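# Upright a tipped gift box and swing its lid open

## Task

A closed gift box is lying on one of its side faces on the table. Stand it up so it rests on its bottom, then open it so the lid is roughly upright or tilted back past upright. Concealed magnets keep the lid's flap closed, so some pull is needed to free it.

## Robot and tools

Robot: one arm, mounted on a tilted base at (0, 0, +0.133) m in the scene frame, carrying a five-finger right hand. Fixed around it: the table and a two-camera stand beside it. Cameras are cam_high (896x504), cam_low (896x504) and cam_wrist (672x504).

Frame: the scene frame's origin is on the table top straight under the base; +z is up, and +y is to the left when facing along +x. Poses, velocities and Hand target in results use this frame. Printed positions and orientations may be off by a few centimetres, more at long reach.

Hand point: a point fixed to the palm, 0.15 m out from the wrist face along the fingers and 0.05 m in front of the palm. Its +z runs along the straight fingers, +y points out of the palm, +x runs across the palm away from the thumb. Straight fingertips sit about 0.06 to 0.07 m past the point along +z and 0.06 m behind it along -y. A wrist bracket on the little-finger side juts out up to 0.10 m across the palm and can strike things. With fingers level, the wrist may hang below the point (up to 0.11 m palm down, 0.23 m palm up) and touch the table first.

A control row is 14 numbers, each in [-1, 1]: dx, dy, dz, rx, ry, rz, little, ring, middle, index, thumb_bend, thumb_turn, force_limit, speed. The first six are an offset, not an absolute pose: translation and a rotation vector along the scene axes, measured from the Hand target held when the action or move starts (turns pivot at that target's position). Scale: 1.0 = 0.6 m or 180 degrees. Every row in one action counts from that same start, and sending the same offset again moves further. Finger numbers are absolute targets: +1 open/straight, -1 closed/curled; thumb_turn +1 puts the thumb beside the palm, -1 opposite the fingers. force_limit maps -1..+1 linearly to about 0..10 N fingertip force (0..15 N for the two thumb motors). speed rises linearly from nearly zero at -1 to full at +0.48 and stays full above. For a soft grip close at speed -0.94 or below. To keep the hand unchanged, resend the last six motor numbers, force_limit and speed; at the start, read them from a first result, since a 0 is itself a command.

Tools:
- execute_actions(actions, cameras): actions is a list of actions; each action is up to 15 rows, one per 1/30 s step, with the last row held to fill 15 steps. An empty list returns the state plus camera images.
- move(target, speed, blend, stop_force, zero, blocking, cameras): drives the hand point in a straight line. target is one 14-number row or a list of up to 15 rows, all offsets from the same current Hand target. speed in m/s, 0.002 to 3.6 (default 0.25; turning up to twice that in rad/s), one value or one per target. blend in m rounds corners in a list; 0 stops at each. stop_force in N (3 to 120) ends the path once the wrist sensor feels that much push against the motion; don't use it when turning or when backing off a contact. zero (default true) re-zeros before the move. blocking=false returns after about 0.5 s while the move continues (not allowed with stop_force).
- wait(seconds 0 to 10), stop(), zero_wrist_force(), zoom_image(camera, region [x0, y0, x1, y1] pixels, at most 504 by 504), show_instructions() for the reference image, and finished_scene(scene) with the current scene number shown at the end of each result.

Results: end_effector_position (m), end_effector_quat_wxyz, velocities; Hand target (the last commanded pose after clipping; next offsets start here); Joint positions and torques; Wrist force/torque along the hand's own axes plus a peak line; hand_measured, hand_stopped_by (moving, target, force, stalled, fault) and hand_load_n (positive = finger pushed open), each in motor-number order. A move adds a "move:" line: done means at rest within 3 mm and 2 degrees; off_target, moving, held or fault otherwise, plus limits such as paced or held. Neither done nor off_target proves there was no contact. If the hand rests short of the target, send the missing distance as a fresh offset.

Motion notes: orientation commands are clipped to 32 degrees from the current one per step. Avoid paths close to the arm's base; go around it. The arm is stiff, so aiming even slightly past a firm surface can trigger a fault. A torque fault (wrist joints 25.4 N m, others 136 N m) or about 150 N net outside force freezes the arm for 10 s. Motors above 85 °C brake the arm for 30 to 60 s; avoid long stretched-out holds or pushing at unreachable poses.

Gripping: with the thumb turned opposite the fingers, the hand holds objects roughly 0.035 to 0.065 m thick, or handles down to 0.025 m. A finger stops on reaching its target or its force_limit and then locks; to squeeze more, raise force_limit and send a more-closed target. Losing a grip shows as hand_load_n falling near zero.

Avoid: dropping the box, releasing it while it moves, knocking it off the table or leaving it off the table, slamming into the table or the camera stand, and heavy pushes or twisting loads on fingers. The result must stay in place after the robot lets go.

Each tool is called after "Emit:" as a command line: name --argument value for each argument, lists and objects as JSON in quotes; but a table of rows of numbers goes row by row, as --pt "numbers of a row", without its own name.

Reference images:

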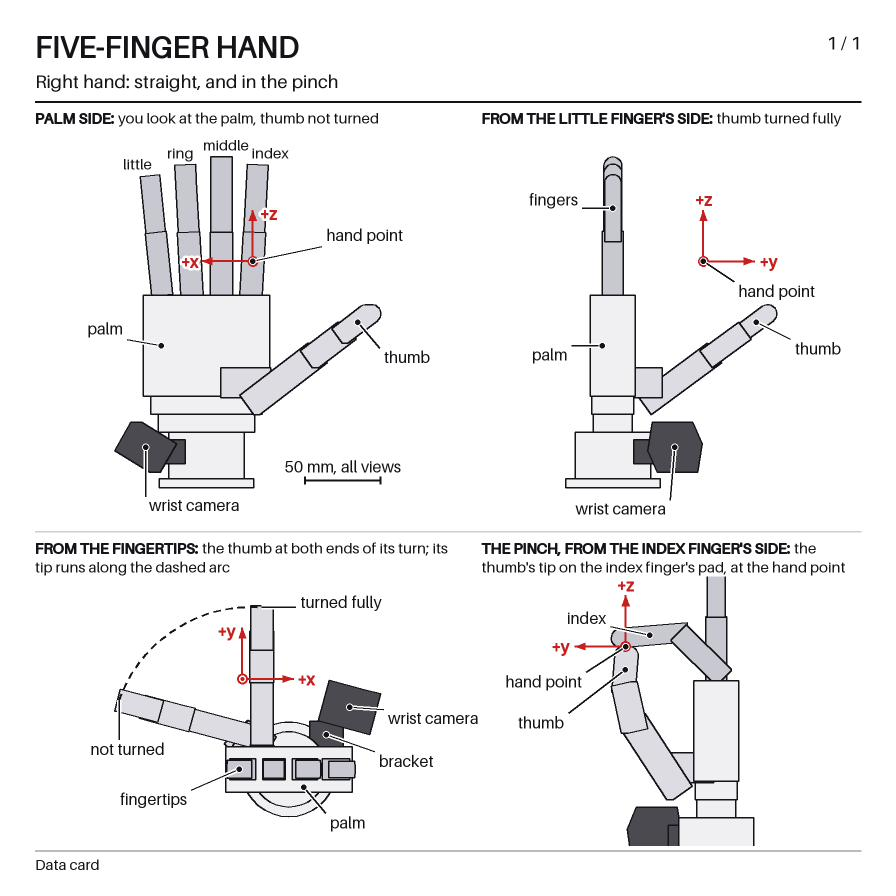

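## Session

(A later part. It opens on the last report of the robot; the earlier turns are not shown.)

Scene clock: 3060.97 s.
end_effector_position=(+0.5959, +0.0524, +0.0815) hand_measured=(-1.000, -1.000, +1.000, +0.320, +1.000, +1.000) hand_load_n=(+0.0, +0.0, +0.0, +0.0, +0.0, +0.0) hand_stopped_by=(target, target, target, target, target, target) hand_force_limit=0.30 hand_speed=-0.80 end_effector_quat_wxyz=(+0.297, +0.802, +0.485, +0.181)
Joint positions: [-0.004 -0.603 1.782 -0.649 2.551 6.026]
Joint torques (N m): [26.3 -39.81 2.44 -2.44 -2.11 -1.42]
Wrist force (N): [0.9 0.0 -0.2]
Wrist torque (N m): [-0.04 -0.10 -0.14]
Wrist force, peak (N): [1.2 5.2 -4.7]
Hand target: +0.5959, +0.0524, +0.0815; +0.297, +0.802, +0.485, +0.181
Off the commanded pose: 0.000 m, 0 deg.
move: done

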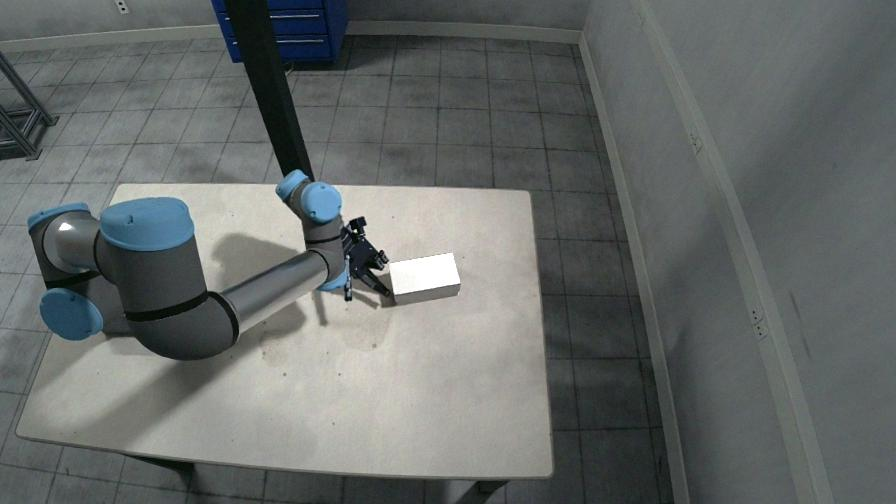

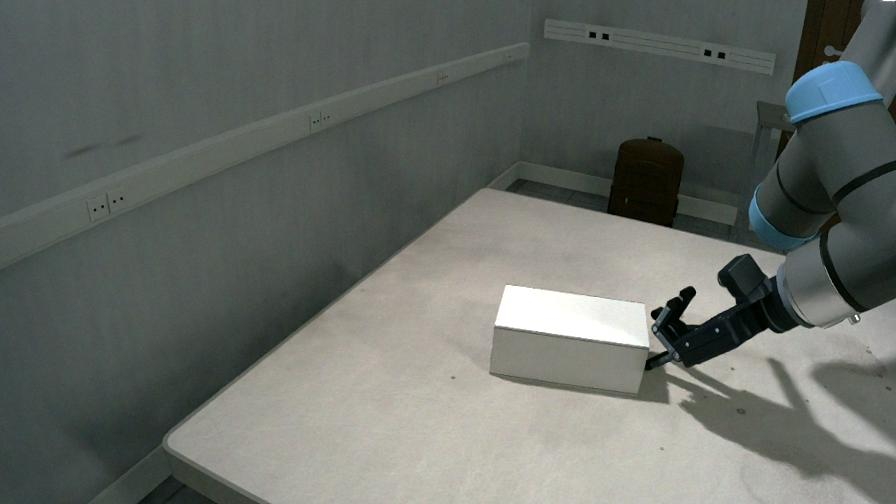

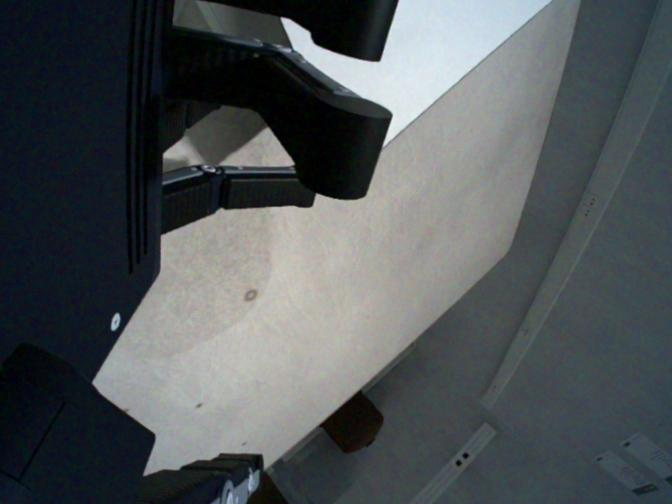

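Emit:
move --pt "-0.0015 0.0082 0 0 0 0 -1 -1 1.0 0.32 1 1 0.3 -0.8" --pt "0.0153 0.0107 -0.001 0 0 0 -1 -1 1.0 0.32 1 1 0.3 -0.8" --speed '[0.02,0.012]' --cameras '["cam_high","cam_low","cam_wrist"]'

Emit:
zoom_image --camera "cam_low" --region '[630, 300, 700, 390]'

Emit:
zoom_image --camera "cam_wrist" --region '[150, 0, 420, 250]'

Emit:
zoom_image --camera "cam_high" --region '[345, 240, 465, 320]'

Scene clock: 3074.23 s.
end_effector_position=(+0.6052, +0.0589, +0.0809) hand_measured=(-1.000, -1.000, +1.000, +0.320, +1.000, +1.000) hand_load_n=(+0.0, +0.0, +0.0, +0.0, +0.0, +0.0) hand_stopped_by=(target, target, target, target, target, target) hand_force_limit=0.30 hand_speed=-0.80 end_effector_quat_wxyz=(+0.297, +0.802, +0.485, +0.181)
Joint positions: [0.002 -0.582 1.744 -0.628 2.556 6.031]
Joint torques (N m): [29.61 -33.31 1.74 0.6 -1.96 -0.89]
Wrist force (N): [0.9 0.1 -0.4]
Wrist torque (N m): [0.00 -0.14 -0.06]
Wrist force, peak (N): [1.1 0.4 -0.6]
Hand target: +0.6051, +0.0588, +0.0809; +0.297, +0.802, +0.485, +0.181
Off the commanded pose: 0.000 m, 0 deg.
move: done

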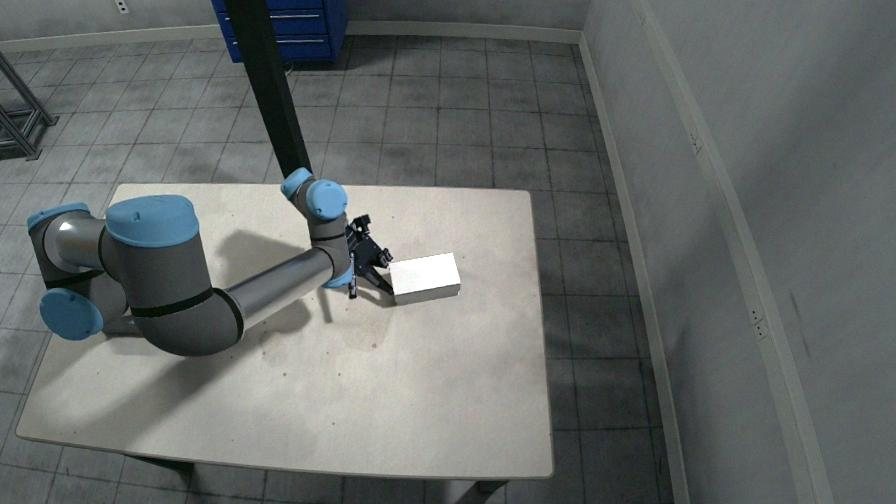

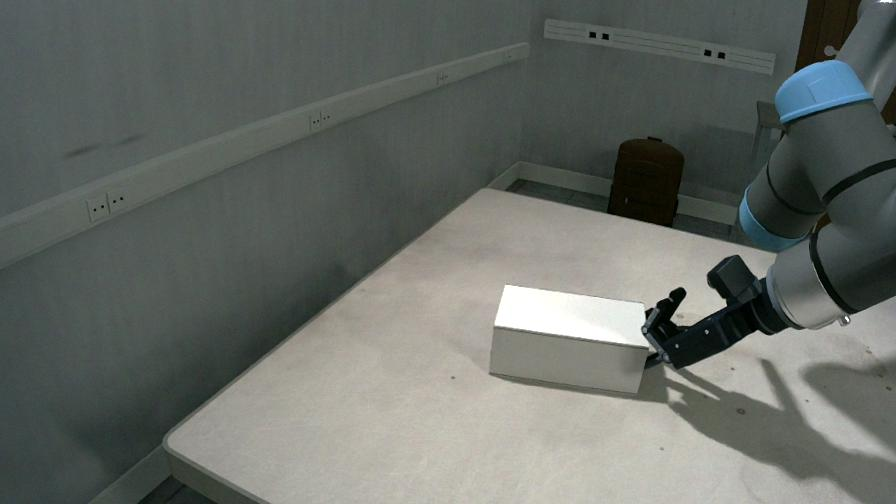

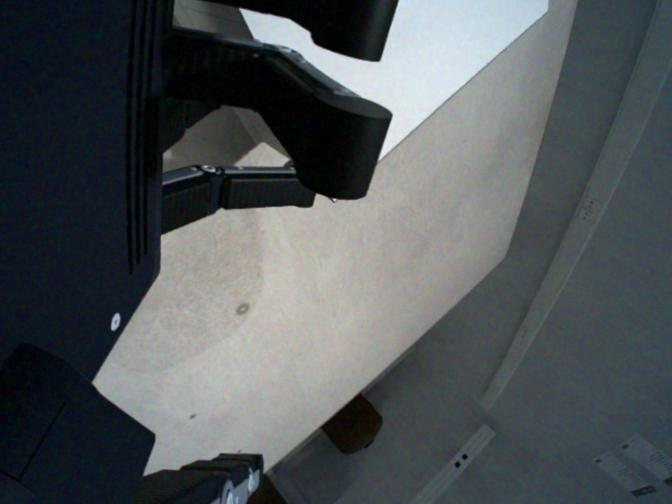

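Scaled by 5.600 from the camera's 896x504 image, which has a finer 1280x720 frame.

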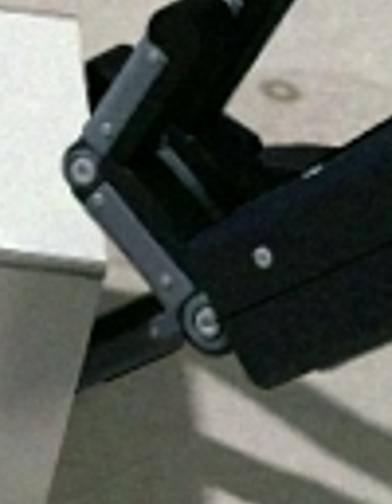

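Scaled by 1.867 from the camera's 672x504 image, which has a finer 960x720 frame.

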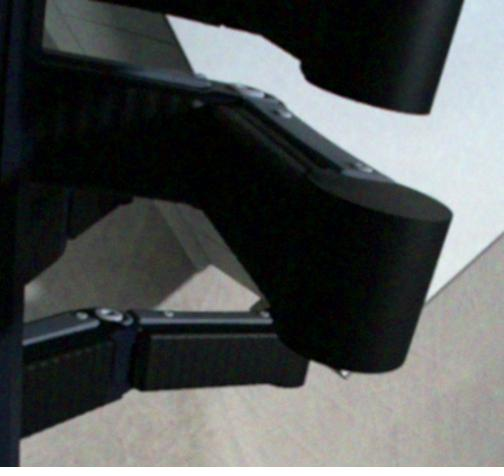

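Scaled by 4.200 from the camera's 896x504 image, which has a finer 1280x720 frame.

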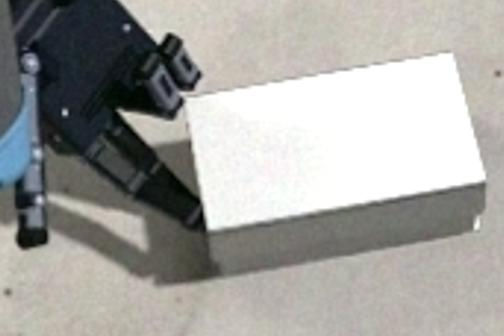

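Emit:
move --pt "-0.0067 0.009 0 0 0 0 -1 -1 1.0 0.32 1 1 0.3 -0.8" --pt "0.0025 0.0105 0 0 0 0 -1 -1 1.0 0.32 1 1 0.3 -0.8" --speed '[0.02,0.012]' --cameras '["cam_high","cam_low","cam_wrist"]'

Emit:
zoom_image --camera "cam_low" --region '[630, 300, 700, 390]'

Emit:
zoom_image --camera "cam_wrist" --region '[150, 0, 420, 250]'

Emit:
zoom_image --camera "cam_high" --region '[375, 250, 425, 310]'

Scene clock: 3086.53 s.
end_effector_position=(+0.6067, +0.0652, +0.0809) hand_measured=(-1.000, -1.000, +1.000, +0.320, +1.000, +1.000) hand_load_n=(+0.0, +0.0, +0.0, +0.0, +0.0, +0.0) hand_stopped_by=(target, target, target, target, target, target) hand_force_limit=0.30 hand_speed=-0.80 end_effector_quat_wxyz=(+0.297, +0.802, +0.485, +0.181)
Joint positions: [0.011 -0.567 1.728 -0.619 2.564 6.04]
Joint torques (N m): [28.53 -32.64 1.91 0.58 -1.96 -0.74]
Wrist force (N): [0.6 0.3 -0.6]
Wrist torque (N m): [0.00 -0.09 -0.12]
Wrist force, peak (N): [1.1 0.1 -0.4]
Hand target: +0.6066, +0.0651, +0.0809; +0.297, +0.802, +0.485, +0.181
Off the commanded pose: 0.000 m, 0 deg.
move: done

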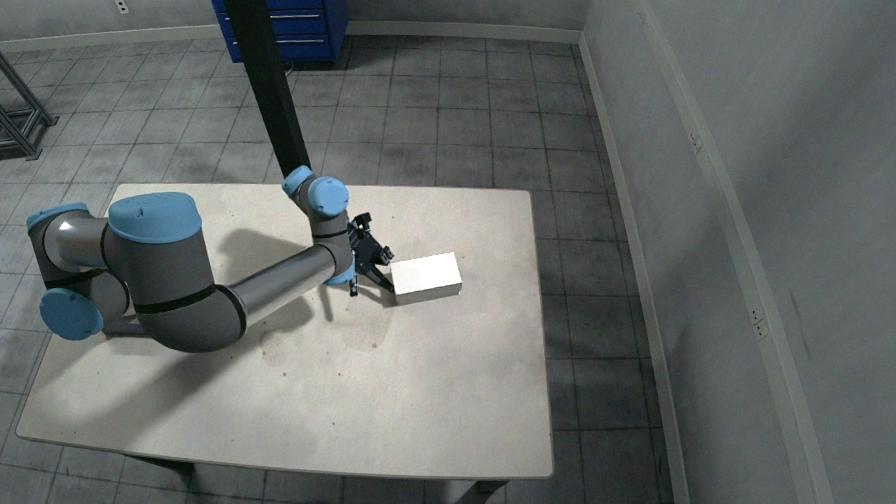

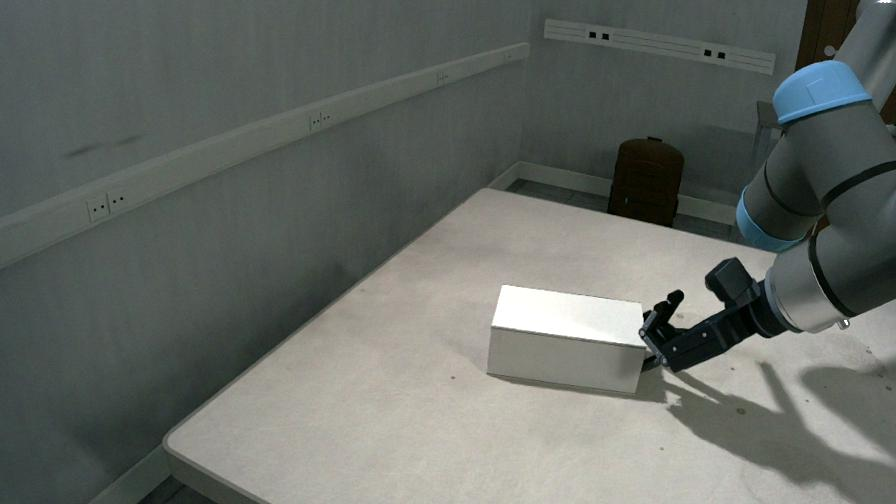

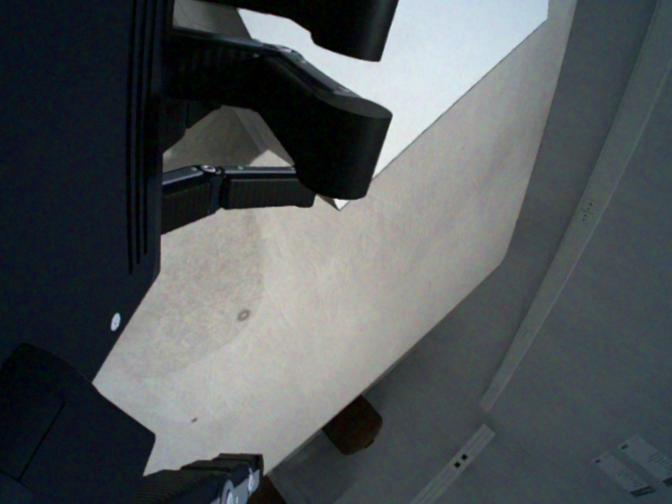

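Scaled by 5.600 from the camera's 896x504 image, which has a finer 1280x720 frame.

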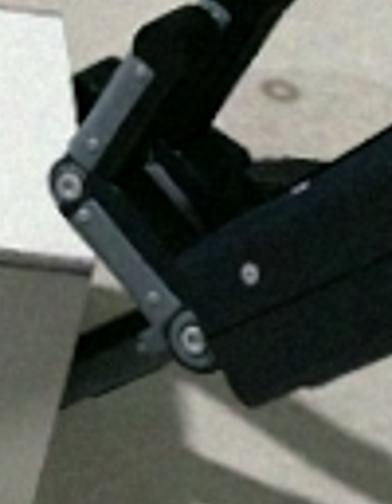

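Scaled by 1.867 from the camera's 672x504 image, which has a finer 960x720 frame.

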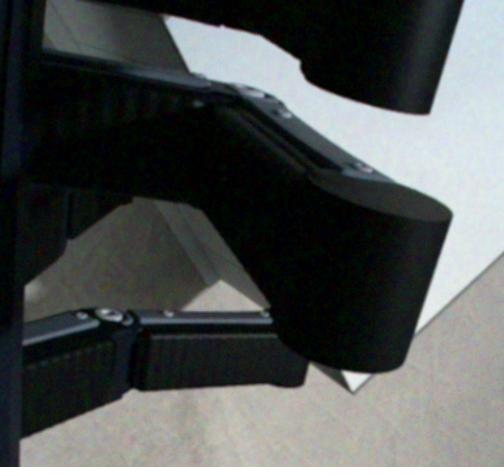

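Scaled by 8.400 from the camera's 896x504 image, which has a finer 1280x720 frame.

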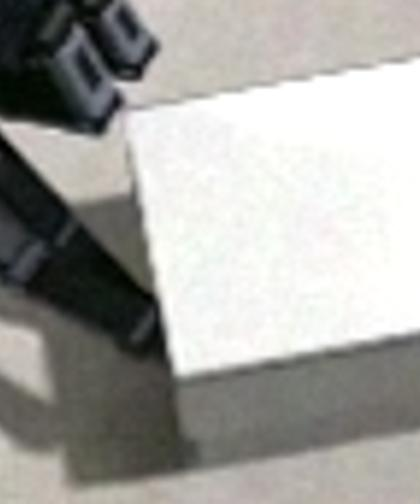

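Emit:
move --target '[0,0,-0.008,0,0,0,-1,-1,1.0,0.32,1,1,0.3,-0.8]' --speed 0.004 --stop_force 3

Emit:
execute_actions --actions '[[[0,0,-0.0008,0,0,0,-1,-1,1.0,0.32,1,1,0.3,-0.94]]]'

Emit:
execute_actions --actions '[[[0,0,0,0,0,0,-1,-1,1.0,0.29,1,1,0.3,-0.94]]]' --cameras '["cam_low","cam_wrist"]'

Emit:
zoom_image --camera "cam_low" --region '[630, 300, 700, 390]'

Emit:
zoom_image --camera "cam_wrist" --region '[200, 100, 420, 250]'

Scene clock: 3093.57 s.
end_effector_position=(+0.6066, +0.0651, +0.0779) hand_measured=(-1.000, -1.000, +1.000, +0.320, +1.000, +1.000) hand_load_n=(+0.0, +0.0, -1.0, +0.0, +0.0, +0.0) hand_stopped_by=(target, target, target, target, target, target) hand_force_limit=0.30 hand_speed=-0.80 end_effector_quat_wxyz=(+0.297, +0.802, +0.485, +0.181)
Joint positions: [0.006 -0.564 1.731 -0.628 2.56 6.035]
Joint torques (N m): [39.01 -39.51 -11.15 2.57 1.07 1.47]
Wrist force (N): [0.4 0.6 -4.2]
Wrist torque (N m): [0.14 -0.03 -0.07]
Wrist force, peak (N): [0.7 2.4 -7.3]
Hand target: +0.6066, +0.0651, +0.0779; +0.297, +0.802, +0.485, +0.181 (not the last commanded pose)
Off the commanded pose: 0.002 m, 0 deg.
move: contact

Scene clock: 3094.27 s.
end_effector_position=(+0.6066, +0.0651, +0.0774) hand_measured=(-1.000, -1.000, +1.000, +0.320, +1.000, +1.000) hand_load_n=(+0.0, +0.5, -2.0, +0.0, +0.0, +0.0) hand_stopped_by=(target, target, target, target, target, target) hand_force_limit=0.30 hand_speed=-0.94 end_effector_quat_wxyz=(+0.297, +0.802, +0.485, +0.181)
Joint positions: [0.005 -0.564 1.731 -0.63 2.559 6.035]
Joint torques (N m): [19.71 -20.75 0.27 -2.69 -2.45 -1.45]
Wrist force (N): [-0.4 2.7 -14.5]
Wrist torque (N m): [0.76 0.18 -0.07]
Wrist force, peak (N): [0.0 3.7 -15.7]
Hand target: +0.6066, +0.0651, +0.0774; +0.297, +0.802, +0.485, +0.181
Off the commanded pose: 0.000 m, 0 deg.

Scene clock: 3094.97 s.
end_effector_position=(+0.6066, +0.0651, +0.0774) hand_measured=(-1.000, -1.000, +1.000, +0.290, +1.000, +1.000) hand_load_n=(+0.0, +0.0, -2.5, +0.0, +0.0, +0.0) hand_stopped_by=(target, target, target, target, target, target) hand_force_limit=0.30 hand_speed=-0.94 end_effector_quat_wxyz=(+0.297, +0.802, +0.485, +0.181)
Joint positions: [0.005 -0.564 1.731 -0.63 2.559 6.035]
Joint torques (N m): [20.05 -21.02 0.5 -2.71 -2.18 -1.35]
Wrist force (N): [-0.1 2.9 -15.0]
Wrist torque (N m): [0.70 0.16 -0.06]
Wrist force, peak (N): [-0.1 3.6 -16.1]
Hand target: +0.6066, +0.0651, +0.0774; +0.297, +0.802, +0.485, +0.181
Off the commanded pose: 0.000 m, 0 deg.
Images, in order (width x height): cam_low 896x504, cam_wrist 672x504.

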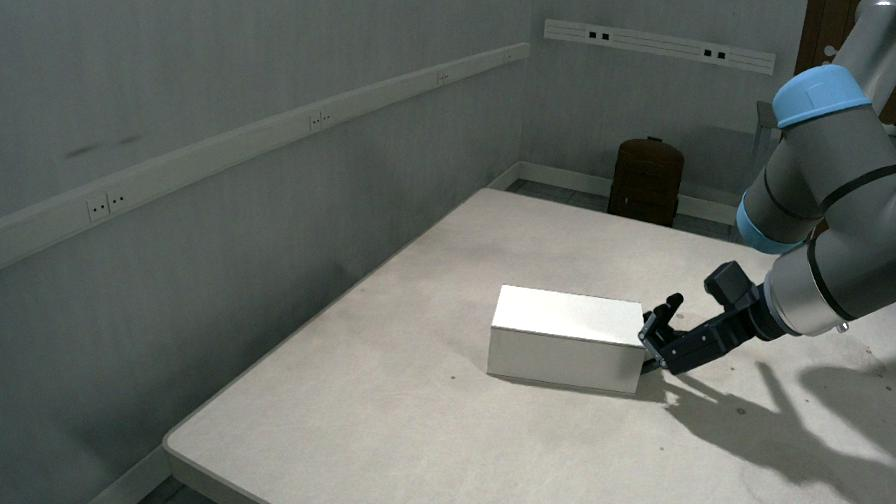

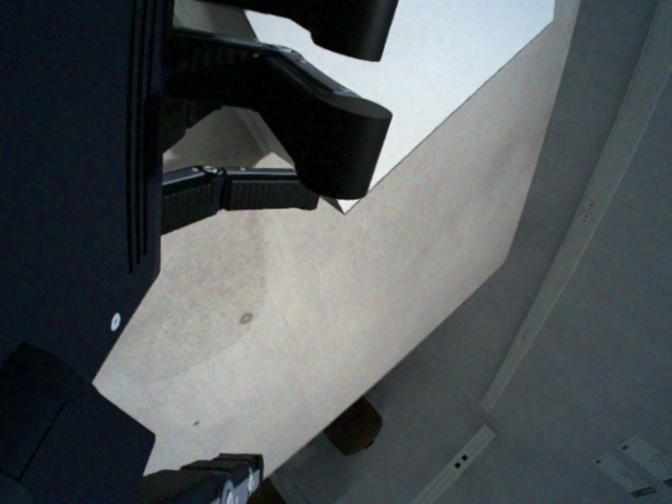

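Scaled by 5.600 from the camera's 896x504 image, which has a finer 1280x720 frame.

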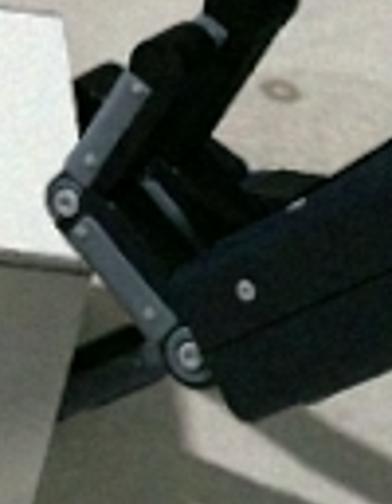

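Scaled by 2.291 from the camera's 672x504 image, which has a finer 960x720 frame.

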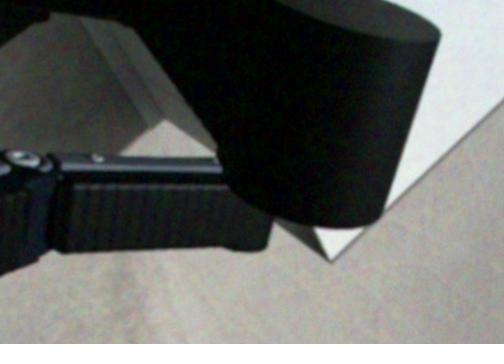

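Emit:
execute_actions --actions '[[[0,0,0.0004,0,0,0,-1,-1,1.0,0.27,1,1,0.3,-0.94]]]'

Emit:
execute_actions --actions '[[[0,0,0,0,0,0,-1,-1,1.0,0.255,1,1,0.3,-0.94]]]' --cameras '["cam_low","cam_wrist"]'

Emit:
zoom_image --camera "cam_low" --region '[630, 300, 700, 390]'

Emit:
zoom_image --camera "cam_wrist" --region '[200, 100, 420, 250]'

Scene clock: 3102.13 s.
end_effector_position=(+0.6066, +0.0651, +0.0776) hand_measured=(-1.000, -1.000, +1.000, +0.270, +1.000, +1.000) hand_load_n=(+0.0, +0.0, -2.0, +0.0, +0.0, +0.0) hand_stopped_by=(target, target, target, target, target, target) hand_force_limit=0.30 hand_speed=-0.94 end_effector_quat_wxyz=(+0.297, +0.802, +0.485, +0.181)
Joint positions: [0.006 -0.564 1.731 -0.629 2.56 6.035]
Joint torques (N m): [37.23 -39.16 -12.05 2.45 1.03 1.71]
Wrist force (N): [0.3 2.5 -10.4]
Wrist torque (N m): [0.42 0.07 -0.08]
Wrist force, peak (N): [0.1 3.7 -16.3]
Hand target: +0.6066, +0.0651, +0.0777; +0.297, +0.802, +0.485, +0.181
Off the commanded pose: 0.000 m, 0 deg.

Scene clock: 3102.83 s.
end_effector_position=(+0.6066, +0.0651, +0.0777) hand_measured=(-1.000, -1.000, +1.000, +0.256, +1.000, +1.000) hand_load_n=(+0.0, +0.0, -1.5, +0.5, -0.5, +0.0) hand_stopped_by=(target, target, target, target, target, target) hand_force_limit=0.30 hand_speed=-0.94 end_effector_quat_wxyz=(+0.297, +0.802, +0.485, +0.181)
Joint positions: [0.006 -0.564 1.731 -0.629 2.56 6.035]
Joint torques (N m): [36.93 -38.95 -12.36 2.36 0.79 1.54]
Wrist force (N): [0.3 2.2 -9.7]
Wrist torque (N m): [0.42 0.04 -0.07]
Wrist force, peak (N): [0.2 2.6 -10.2]
Hand target: +0.6066, +0.0651, +0.0777; +0.297, +0.802, +0.485, +0.181
Off the commanded pose: 0.000 m, 0 deg.
Images, in order (width x height): cam_low 896x504, cam_wrist 672x504.

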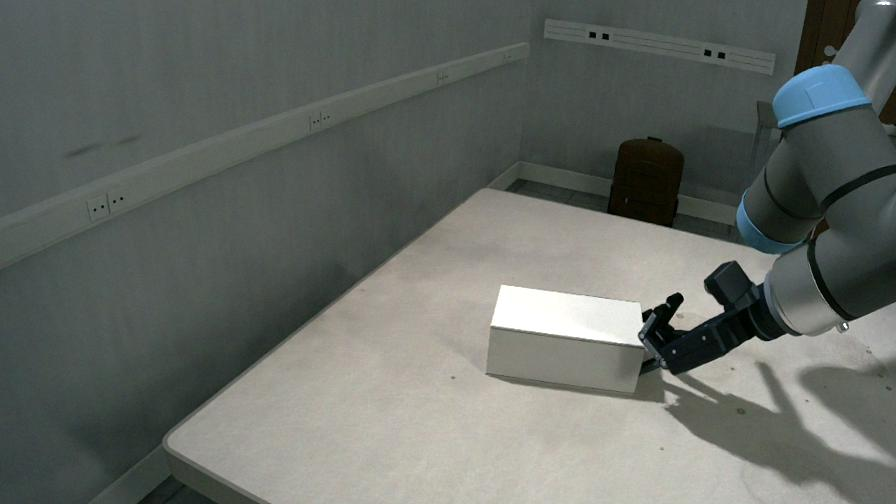

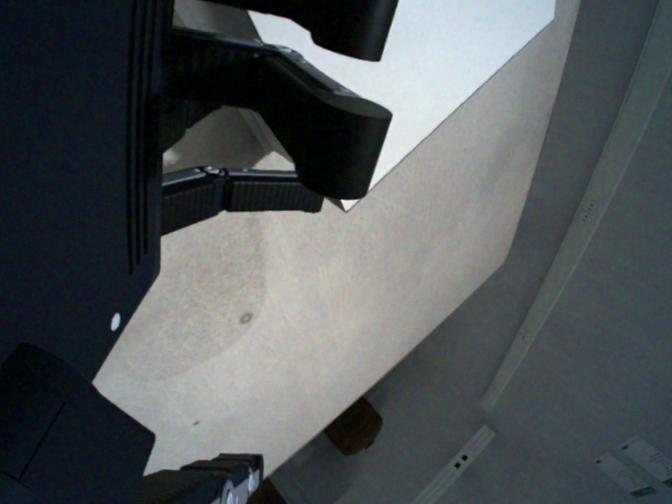

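Scaled by 5.600 from the camera's 896x504 image, which has a finer 1280x720 frame.

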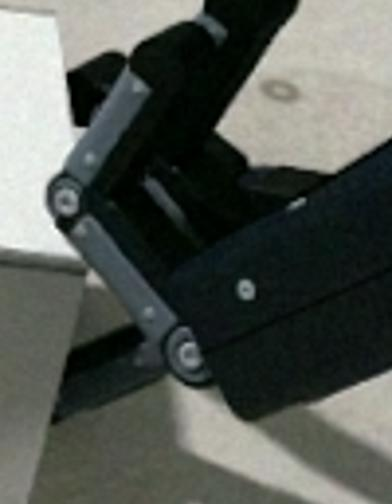

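Scaled by 2.291 from the camera's 672x504 image, which has a finer 960x720 frame.

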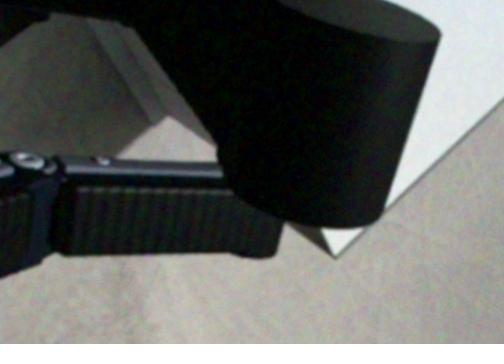

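Emit:
execute_actions --actions '[[[0,0,0,0,0,0,-1,-1,1.0,0.24,1,1,0.3,-0.94]]]'

Emit:
execute_actions --actions '[[[0,0,0,0,0,0,-1,-1,1.0,0.225,1,1,0.3,-0.94]]]' --cameras '["cam_low","cam_wrist"]'

Emit:
zoom_image --camera "cam_low" --region '[630, 300, 700, 390]'

Emit:
zoom_image --camera "cam_wrist" --region '[200, 100, 420, 250]'

Scene clock: 3107.30 s.
end_effector_position=(+0.6066, +0.0651, +0.0777) hand_measured=(-1.000, -1.000, +1.000, +0.240, +1.000, +1.000) hand_load_n=(+0.0, +0.5, -1.5, +0.5, +0.0, +0.0) hand_stopped_by=(target, target, target, target, target, target) hand_force_limit=0.30 hand_speed=-0.94 end_effector_quat_wxyz=(+0.297, +0.802, +0.485, +0.181)
Joint positions: [0.006 -0.564 1.731 -0.629 2.56 6.035]
Joint torques (N m): [36.29 -38.23 -11.45 1.91 -0.32 1.25]
Wrist force (N): [0.0 1.2 -9.0]
Wrist torque (N m): [0.43 0.06 -0.07]
Wrist force, peak (N): [0.1 2.8 -10.4]
Hand target: +0.6066, +0.0651, +0.0777; +0.297, +0.802, +0.485, +0.181
Off the commanded pose: 0.000 m, 0 deg.

Scene clock: 3108.00 s.
end_effector_position=(+0.6066, +0.0651, +0.0777) hand_measured=(-1.000, -1.000, +1.000, +0.226, +1.000, +1.000) hand_load_n=(-0.5, +0.0, -1.5, +0.0, +0.0, +0.0) hand_stopped_by=(target, target, target, target, target, target) hand_force_limit=0.30 hand_speed=-0.94 end_effector_quat_wxyz=(+0.297, +0.802, +0.485, +0.181)
Joint positions: [0.006 -0.564 1.731 -0.629 2.56 6.035]
Joint torques (N m): [36.91 -38.81 -11.93 1.84 -0.53 1.1]
Wrist force (N): [0.0 1.4 -9.1]
Wrist torque (N m): [0.40 0.06 -0.08]
Wrist force, peak (N): [0.2 2.5 -10.5]
Hand target: +0.6066, +0.0651, +0.0777; +0.297, +0.802, +0.485, +0.181
Off the commanded pose: 0.000 m, 0 deg.
Images, in order (width x height): cam_low 896x504, cam_wrist 672x504.

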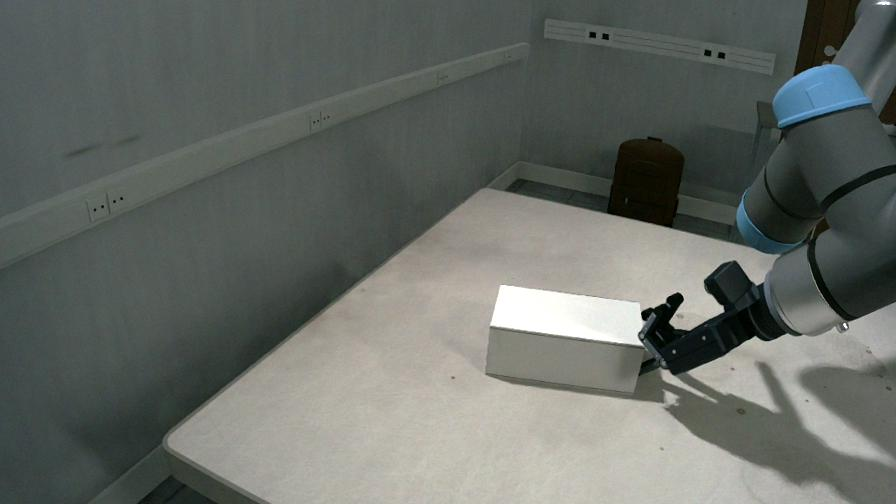

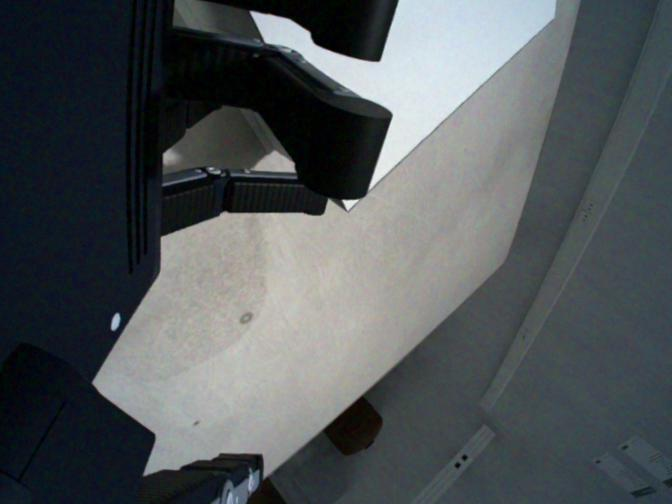

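Scaled by 5.600 from the camera's 896x504 image, which has a finer 1280x720 frame.

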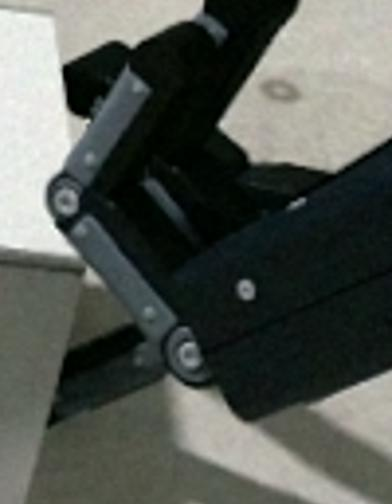

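Scaled by 2.291 from the camera's 672x504 image, which has a finer 960x720 frame.

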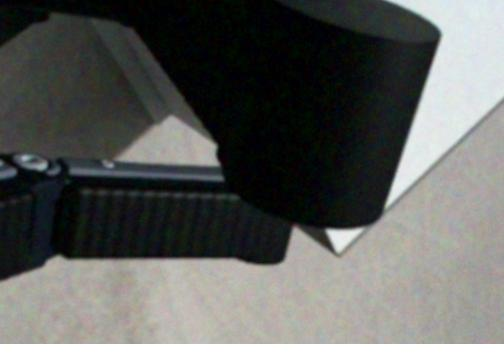

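Emit:
execute_actions --actions '[[[0,0,0,0,0,0,-1,-1,1.0,0.20,1,1,0.3,-0.94]]]'

Emit:
execute_actions --actions '[[[0,0,0,0,0,0,-1,-1,1.0,0.185,1,1,0.3,-0.94]]]' --cameras '["cam_low","cam_wrist"]'

Emit:
zoom_image --camera "cam_low" --region '[630, 300, 700, 390]'

Emit:
zoom_image --camera "cam_wrist" --region '[200, 100, 420, 250]'

Scene clock: 3112.43 s.
end_effector_position=(+0.6066, +0.0651, +0.0777) hand_measured=(-1.000, -1.000, +1.000, +0.200, +1.000, +1.000) hand_load_n=(+0.0, +0.0, -2.0, +0.0, +0.0, +0.0) hand_stopped_by=(target, target, target, target, target, target) hand_force_limit=0.30 hand_speed=-0.94 end_effector_quat_wxyz=(+0.297, +0.802, +0.485, +0.181)
Joint positions: [0.006 -0.564 1.731 -0.629 2.56 6.035]
Joint torques (N m): [36.23 -38.8 -11.4 1.27 -1.75 0.83]
Wrist force (N): [0.3 2.6 -9.8]
Wrist torque (N m): [0.39 0.06 -0.08]
Wrist force, peak (N): [0.4 2.8 -10.2]
Hand target: +0.6066, +0.0651, +0.0777; +0.297, +0.802, +0.485, +0.181
Off the commanded pose: 0.000 m, 0 deg.

Scene clock: 3113.13 s.
end_effector_position=(+0.6066, +0.0651, +0.0777) hand_measured=(-1.000, -1.000, +1.000, +0.186, +1.000, +1.000) hand_load_n=(+0.0, +0.0, -1.5, +0.0, +0.0, +0.0) hand_stopped_by=(target, target, target, target, target, target) hand_force_limit=0.30 hand_speed=-0.94 end_effector_quat_wxyz=(+0.297, +0.802, +0.485, +0.181)
Joint positions: [0.006 -0.564 1.731 -0.629 2.56 6.035]
Joint torques (N m): [36.76 -38.6 -10.98 1.24 -1.86 0.67]
Wrist force (N): [0.5 2.4 -9.9]
Wrist torque (N m): [0.40 0.03 -0.07]
Wrist force, peak (N): [0.4 2.8 -10.1]
Hand target: +0.6066, +0.0651, +0.0777; +0.297, +0.802, +0.485, +0.181
Off the commanded pose: 0.000 m, 0 deg.
Images, in order (width x height): cam_low 896x504, cam_wrist 672x504.

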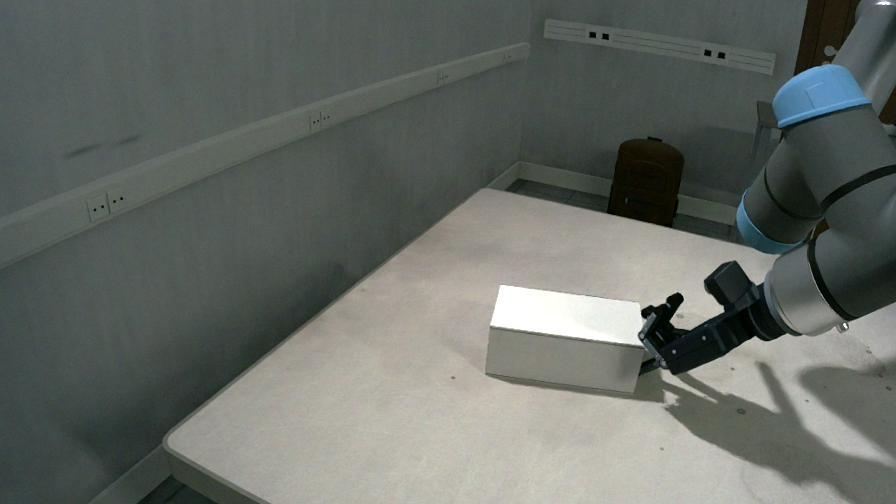

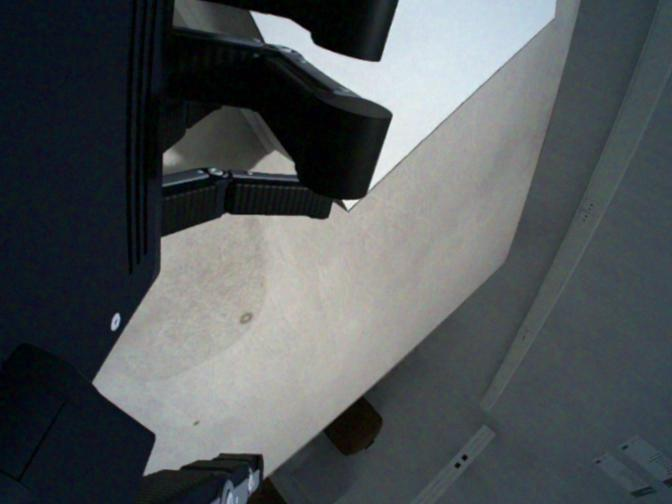

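Scaled by 5.600 from the camera's 896x504 image, which has a finer 1280x720 frame.

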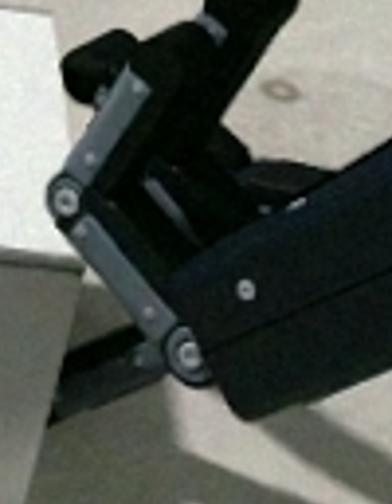

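Scaled by 2.291 from the camera's 672x504 image, which has a finer 960x720 frame.

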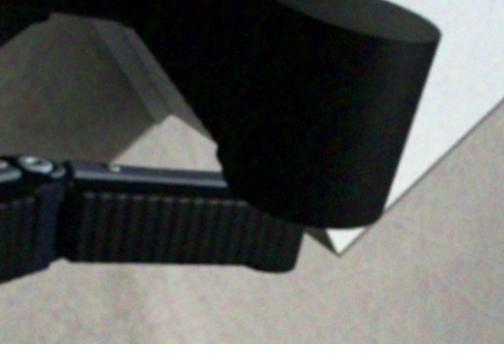

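Emit:
execute_actions --actions '[[[0,0,0.0005,0,0,0,-1,-1,1.0,0.185,1,1,0.3,-0.9]]]'

Emit:
move --pt "-0.0167 -0.002 0.005 0 0 0 -1 -1 1.0 0.185 1 1 0.3 -0.9" --pt "-0.0167 -0.002 0.005 0 0 0.039 -1 -1 1.0 0.31 1 1 0.3 -0.9" --speed '[0.03,0.03]' --cameras '["cam_high","cam_low","cam_wrist"]'

Emit:
zoom_image --camera "cam_low" --region '[630, 300, 700, 390]'

Emit:
zoom_image --camera "cam_high" --region '[365, 250, 415, 310]'

Scene clock: 3234.77 s.
end_effector_position=(+0.6066, +0.0651, +0.0780) hand_measured=(-1.000, -1.000, +1.000, +0.186, +1.000, +1.000) hand_load_n=(+0.0, +0.0, -0.5, +0.0, +0.0, +0.0) hand_stopped_by=(target, target, target, target, target, target) hand_force_limit=0.30 hand_speed=-0.90 end_effector_quat_wxyz=(+0.297, +0.802, +0.485, +0.181)
Joint positions: [0.006 -0.564 1.73 -0.628 2.56 6.035]
Joint torques (N m): [37.32 -36.69 -9.54 1.22 1.11 1.28]
Wrist force (N): [0.4 0.2 -1.8]
Wrist torque (N m): [0.06 -0.07 -0.12]
Wrist force, peak (N): [0.4 2.9 -10.5]
Hand target: +0.6066, +0.0651, +0.0780; +0.297, +0.802, +0.485, +0.181
Off the commanded pose: 0.000 m, 0 deg.

Scene clock: 3238.37 s.
end_effector_position=(+0.5966, +0.0639, +0.0810) hand_measured=(-1.000, -1.000, +1.000, +0.310, +1.000, +1.000) hand_load_n=(+0.0, +0.0, +0.0, +0.0, +0.0, +0.0) hand_stopped_by=(target, target, target, target, target, target) hand_force_limit=0.30 hand_speed=-0.90 end_effector_quat_wxyz=(+0.285, +0.771, +0.533, +0.199)
Joint positions: [-0.017 -0.627 1.827 -0.639 2.464 5.954]
Joint torques (N m): [39.53 -22.27 -10.81 -1.87 1.08 1.67]
Wrist force (N): [0.8 0.0 -0.4]
Wrist torque (N m): [-0.01 -0.08 -0.08]
Wrist force, peak (N): [0.6 1.1 -2.7]
Hand target: +0.5966, +0.0639, +0.0810; +0.285, +0.771, +0.533, +0.199
Off the commanded pose: 0.000 m, 0 deg.
move: done

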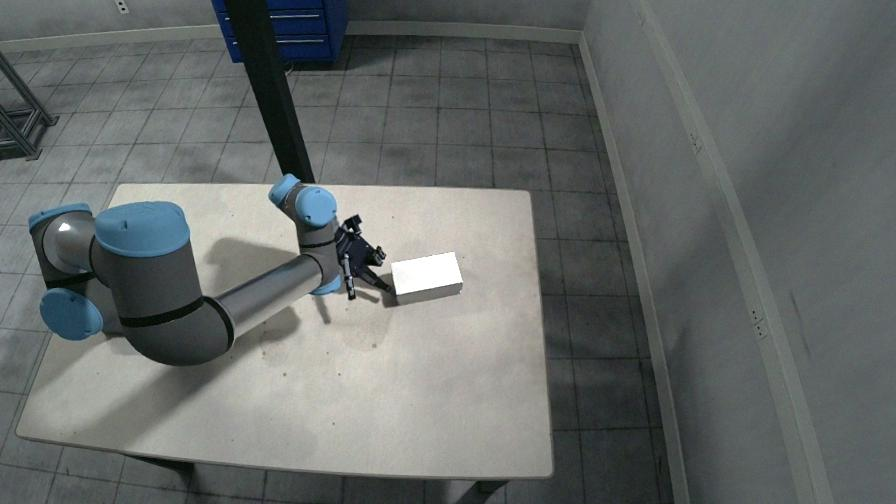

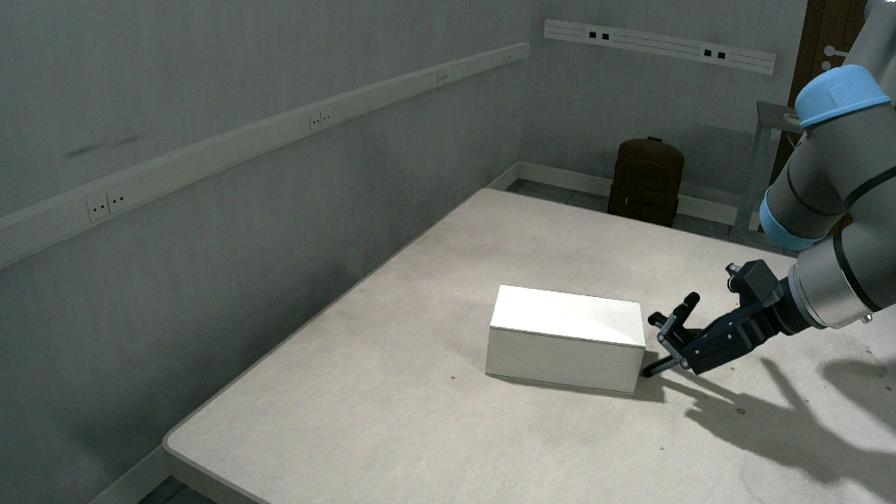

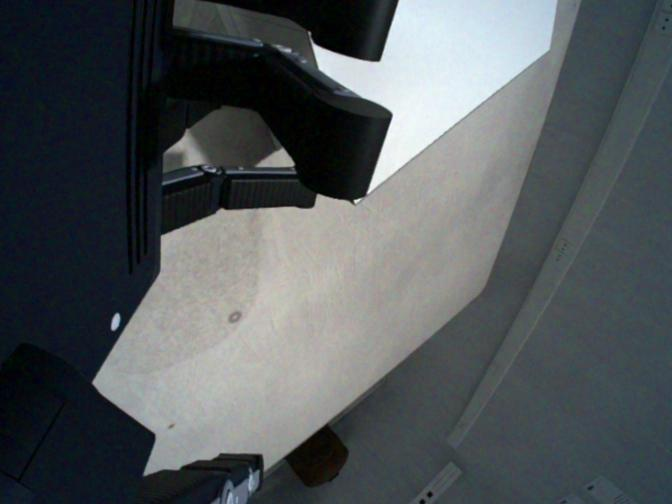

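Scaled by 5.600 from the camera's 896x504 image, which has a finer 1280x720 frame.

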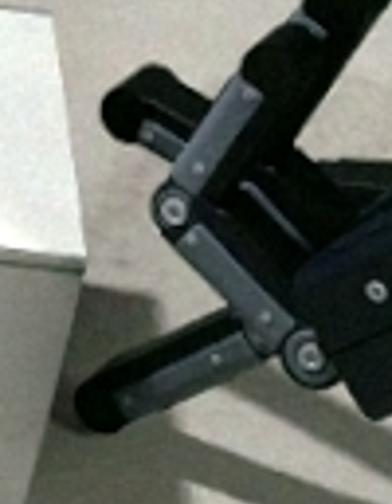

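Scaled by 8.400 from the camera's 896x504 image, which has a finer 1280x720 frame.

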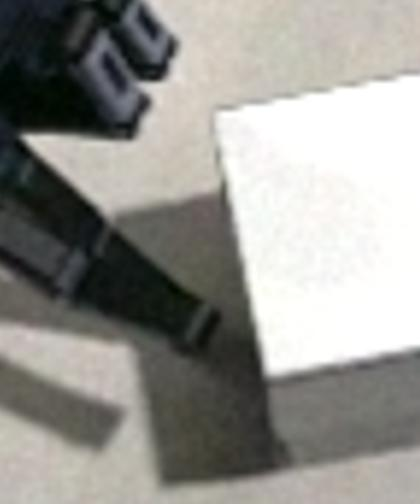

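Emit:
move --target '[0,0,-0.008,0,0,0,-1,-1,1.0,0.31,1,1,0.3,-0.9]' --speed 0.004 --stop_force 3

Scene clock: 3257.33 s.
end_effector_position=(+0.5966, +0.0639, +0.0779) hand_measured=(-1.000, -1.000, +1.000, +0.310, +1.000, +1.000) hand_load_n=(+0.0, +0.0, -1.0, +0.0, +0.0, +0.0) hand_stopped_by=(target, target, target, target, target, target) hand_force_limit=0.30 hand_speed=-0.90 end_effector_quat_wxyz=(+0.285, +0.771, +0.533, +0.199)
Joint positions: [-0.022 -0.623 1.829 -0.648 2.46 5.949]
Joint torques (N m): [38.57 -37.66 -10.56 2.54 1.03 1.34]
Wrist force (N): [0.7 0.9 -4.5]
Wrist torque (N m): [0.18 -0.04 -0.06]
Wrist force, peak (N): [0.6 2.2 -7.3]
Hand target: +0.5966, +0.0639, +0.0779; +0.285, +0.771, +0.533, +0.199 (not the last commanded pose)
Off the commanded pose: 0.002 m, 0 deg.
move: contact


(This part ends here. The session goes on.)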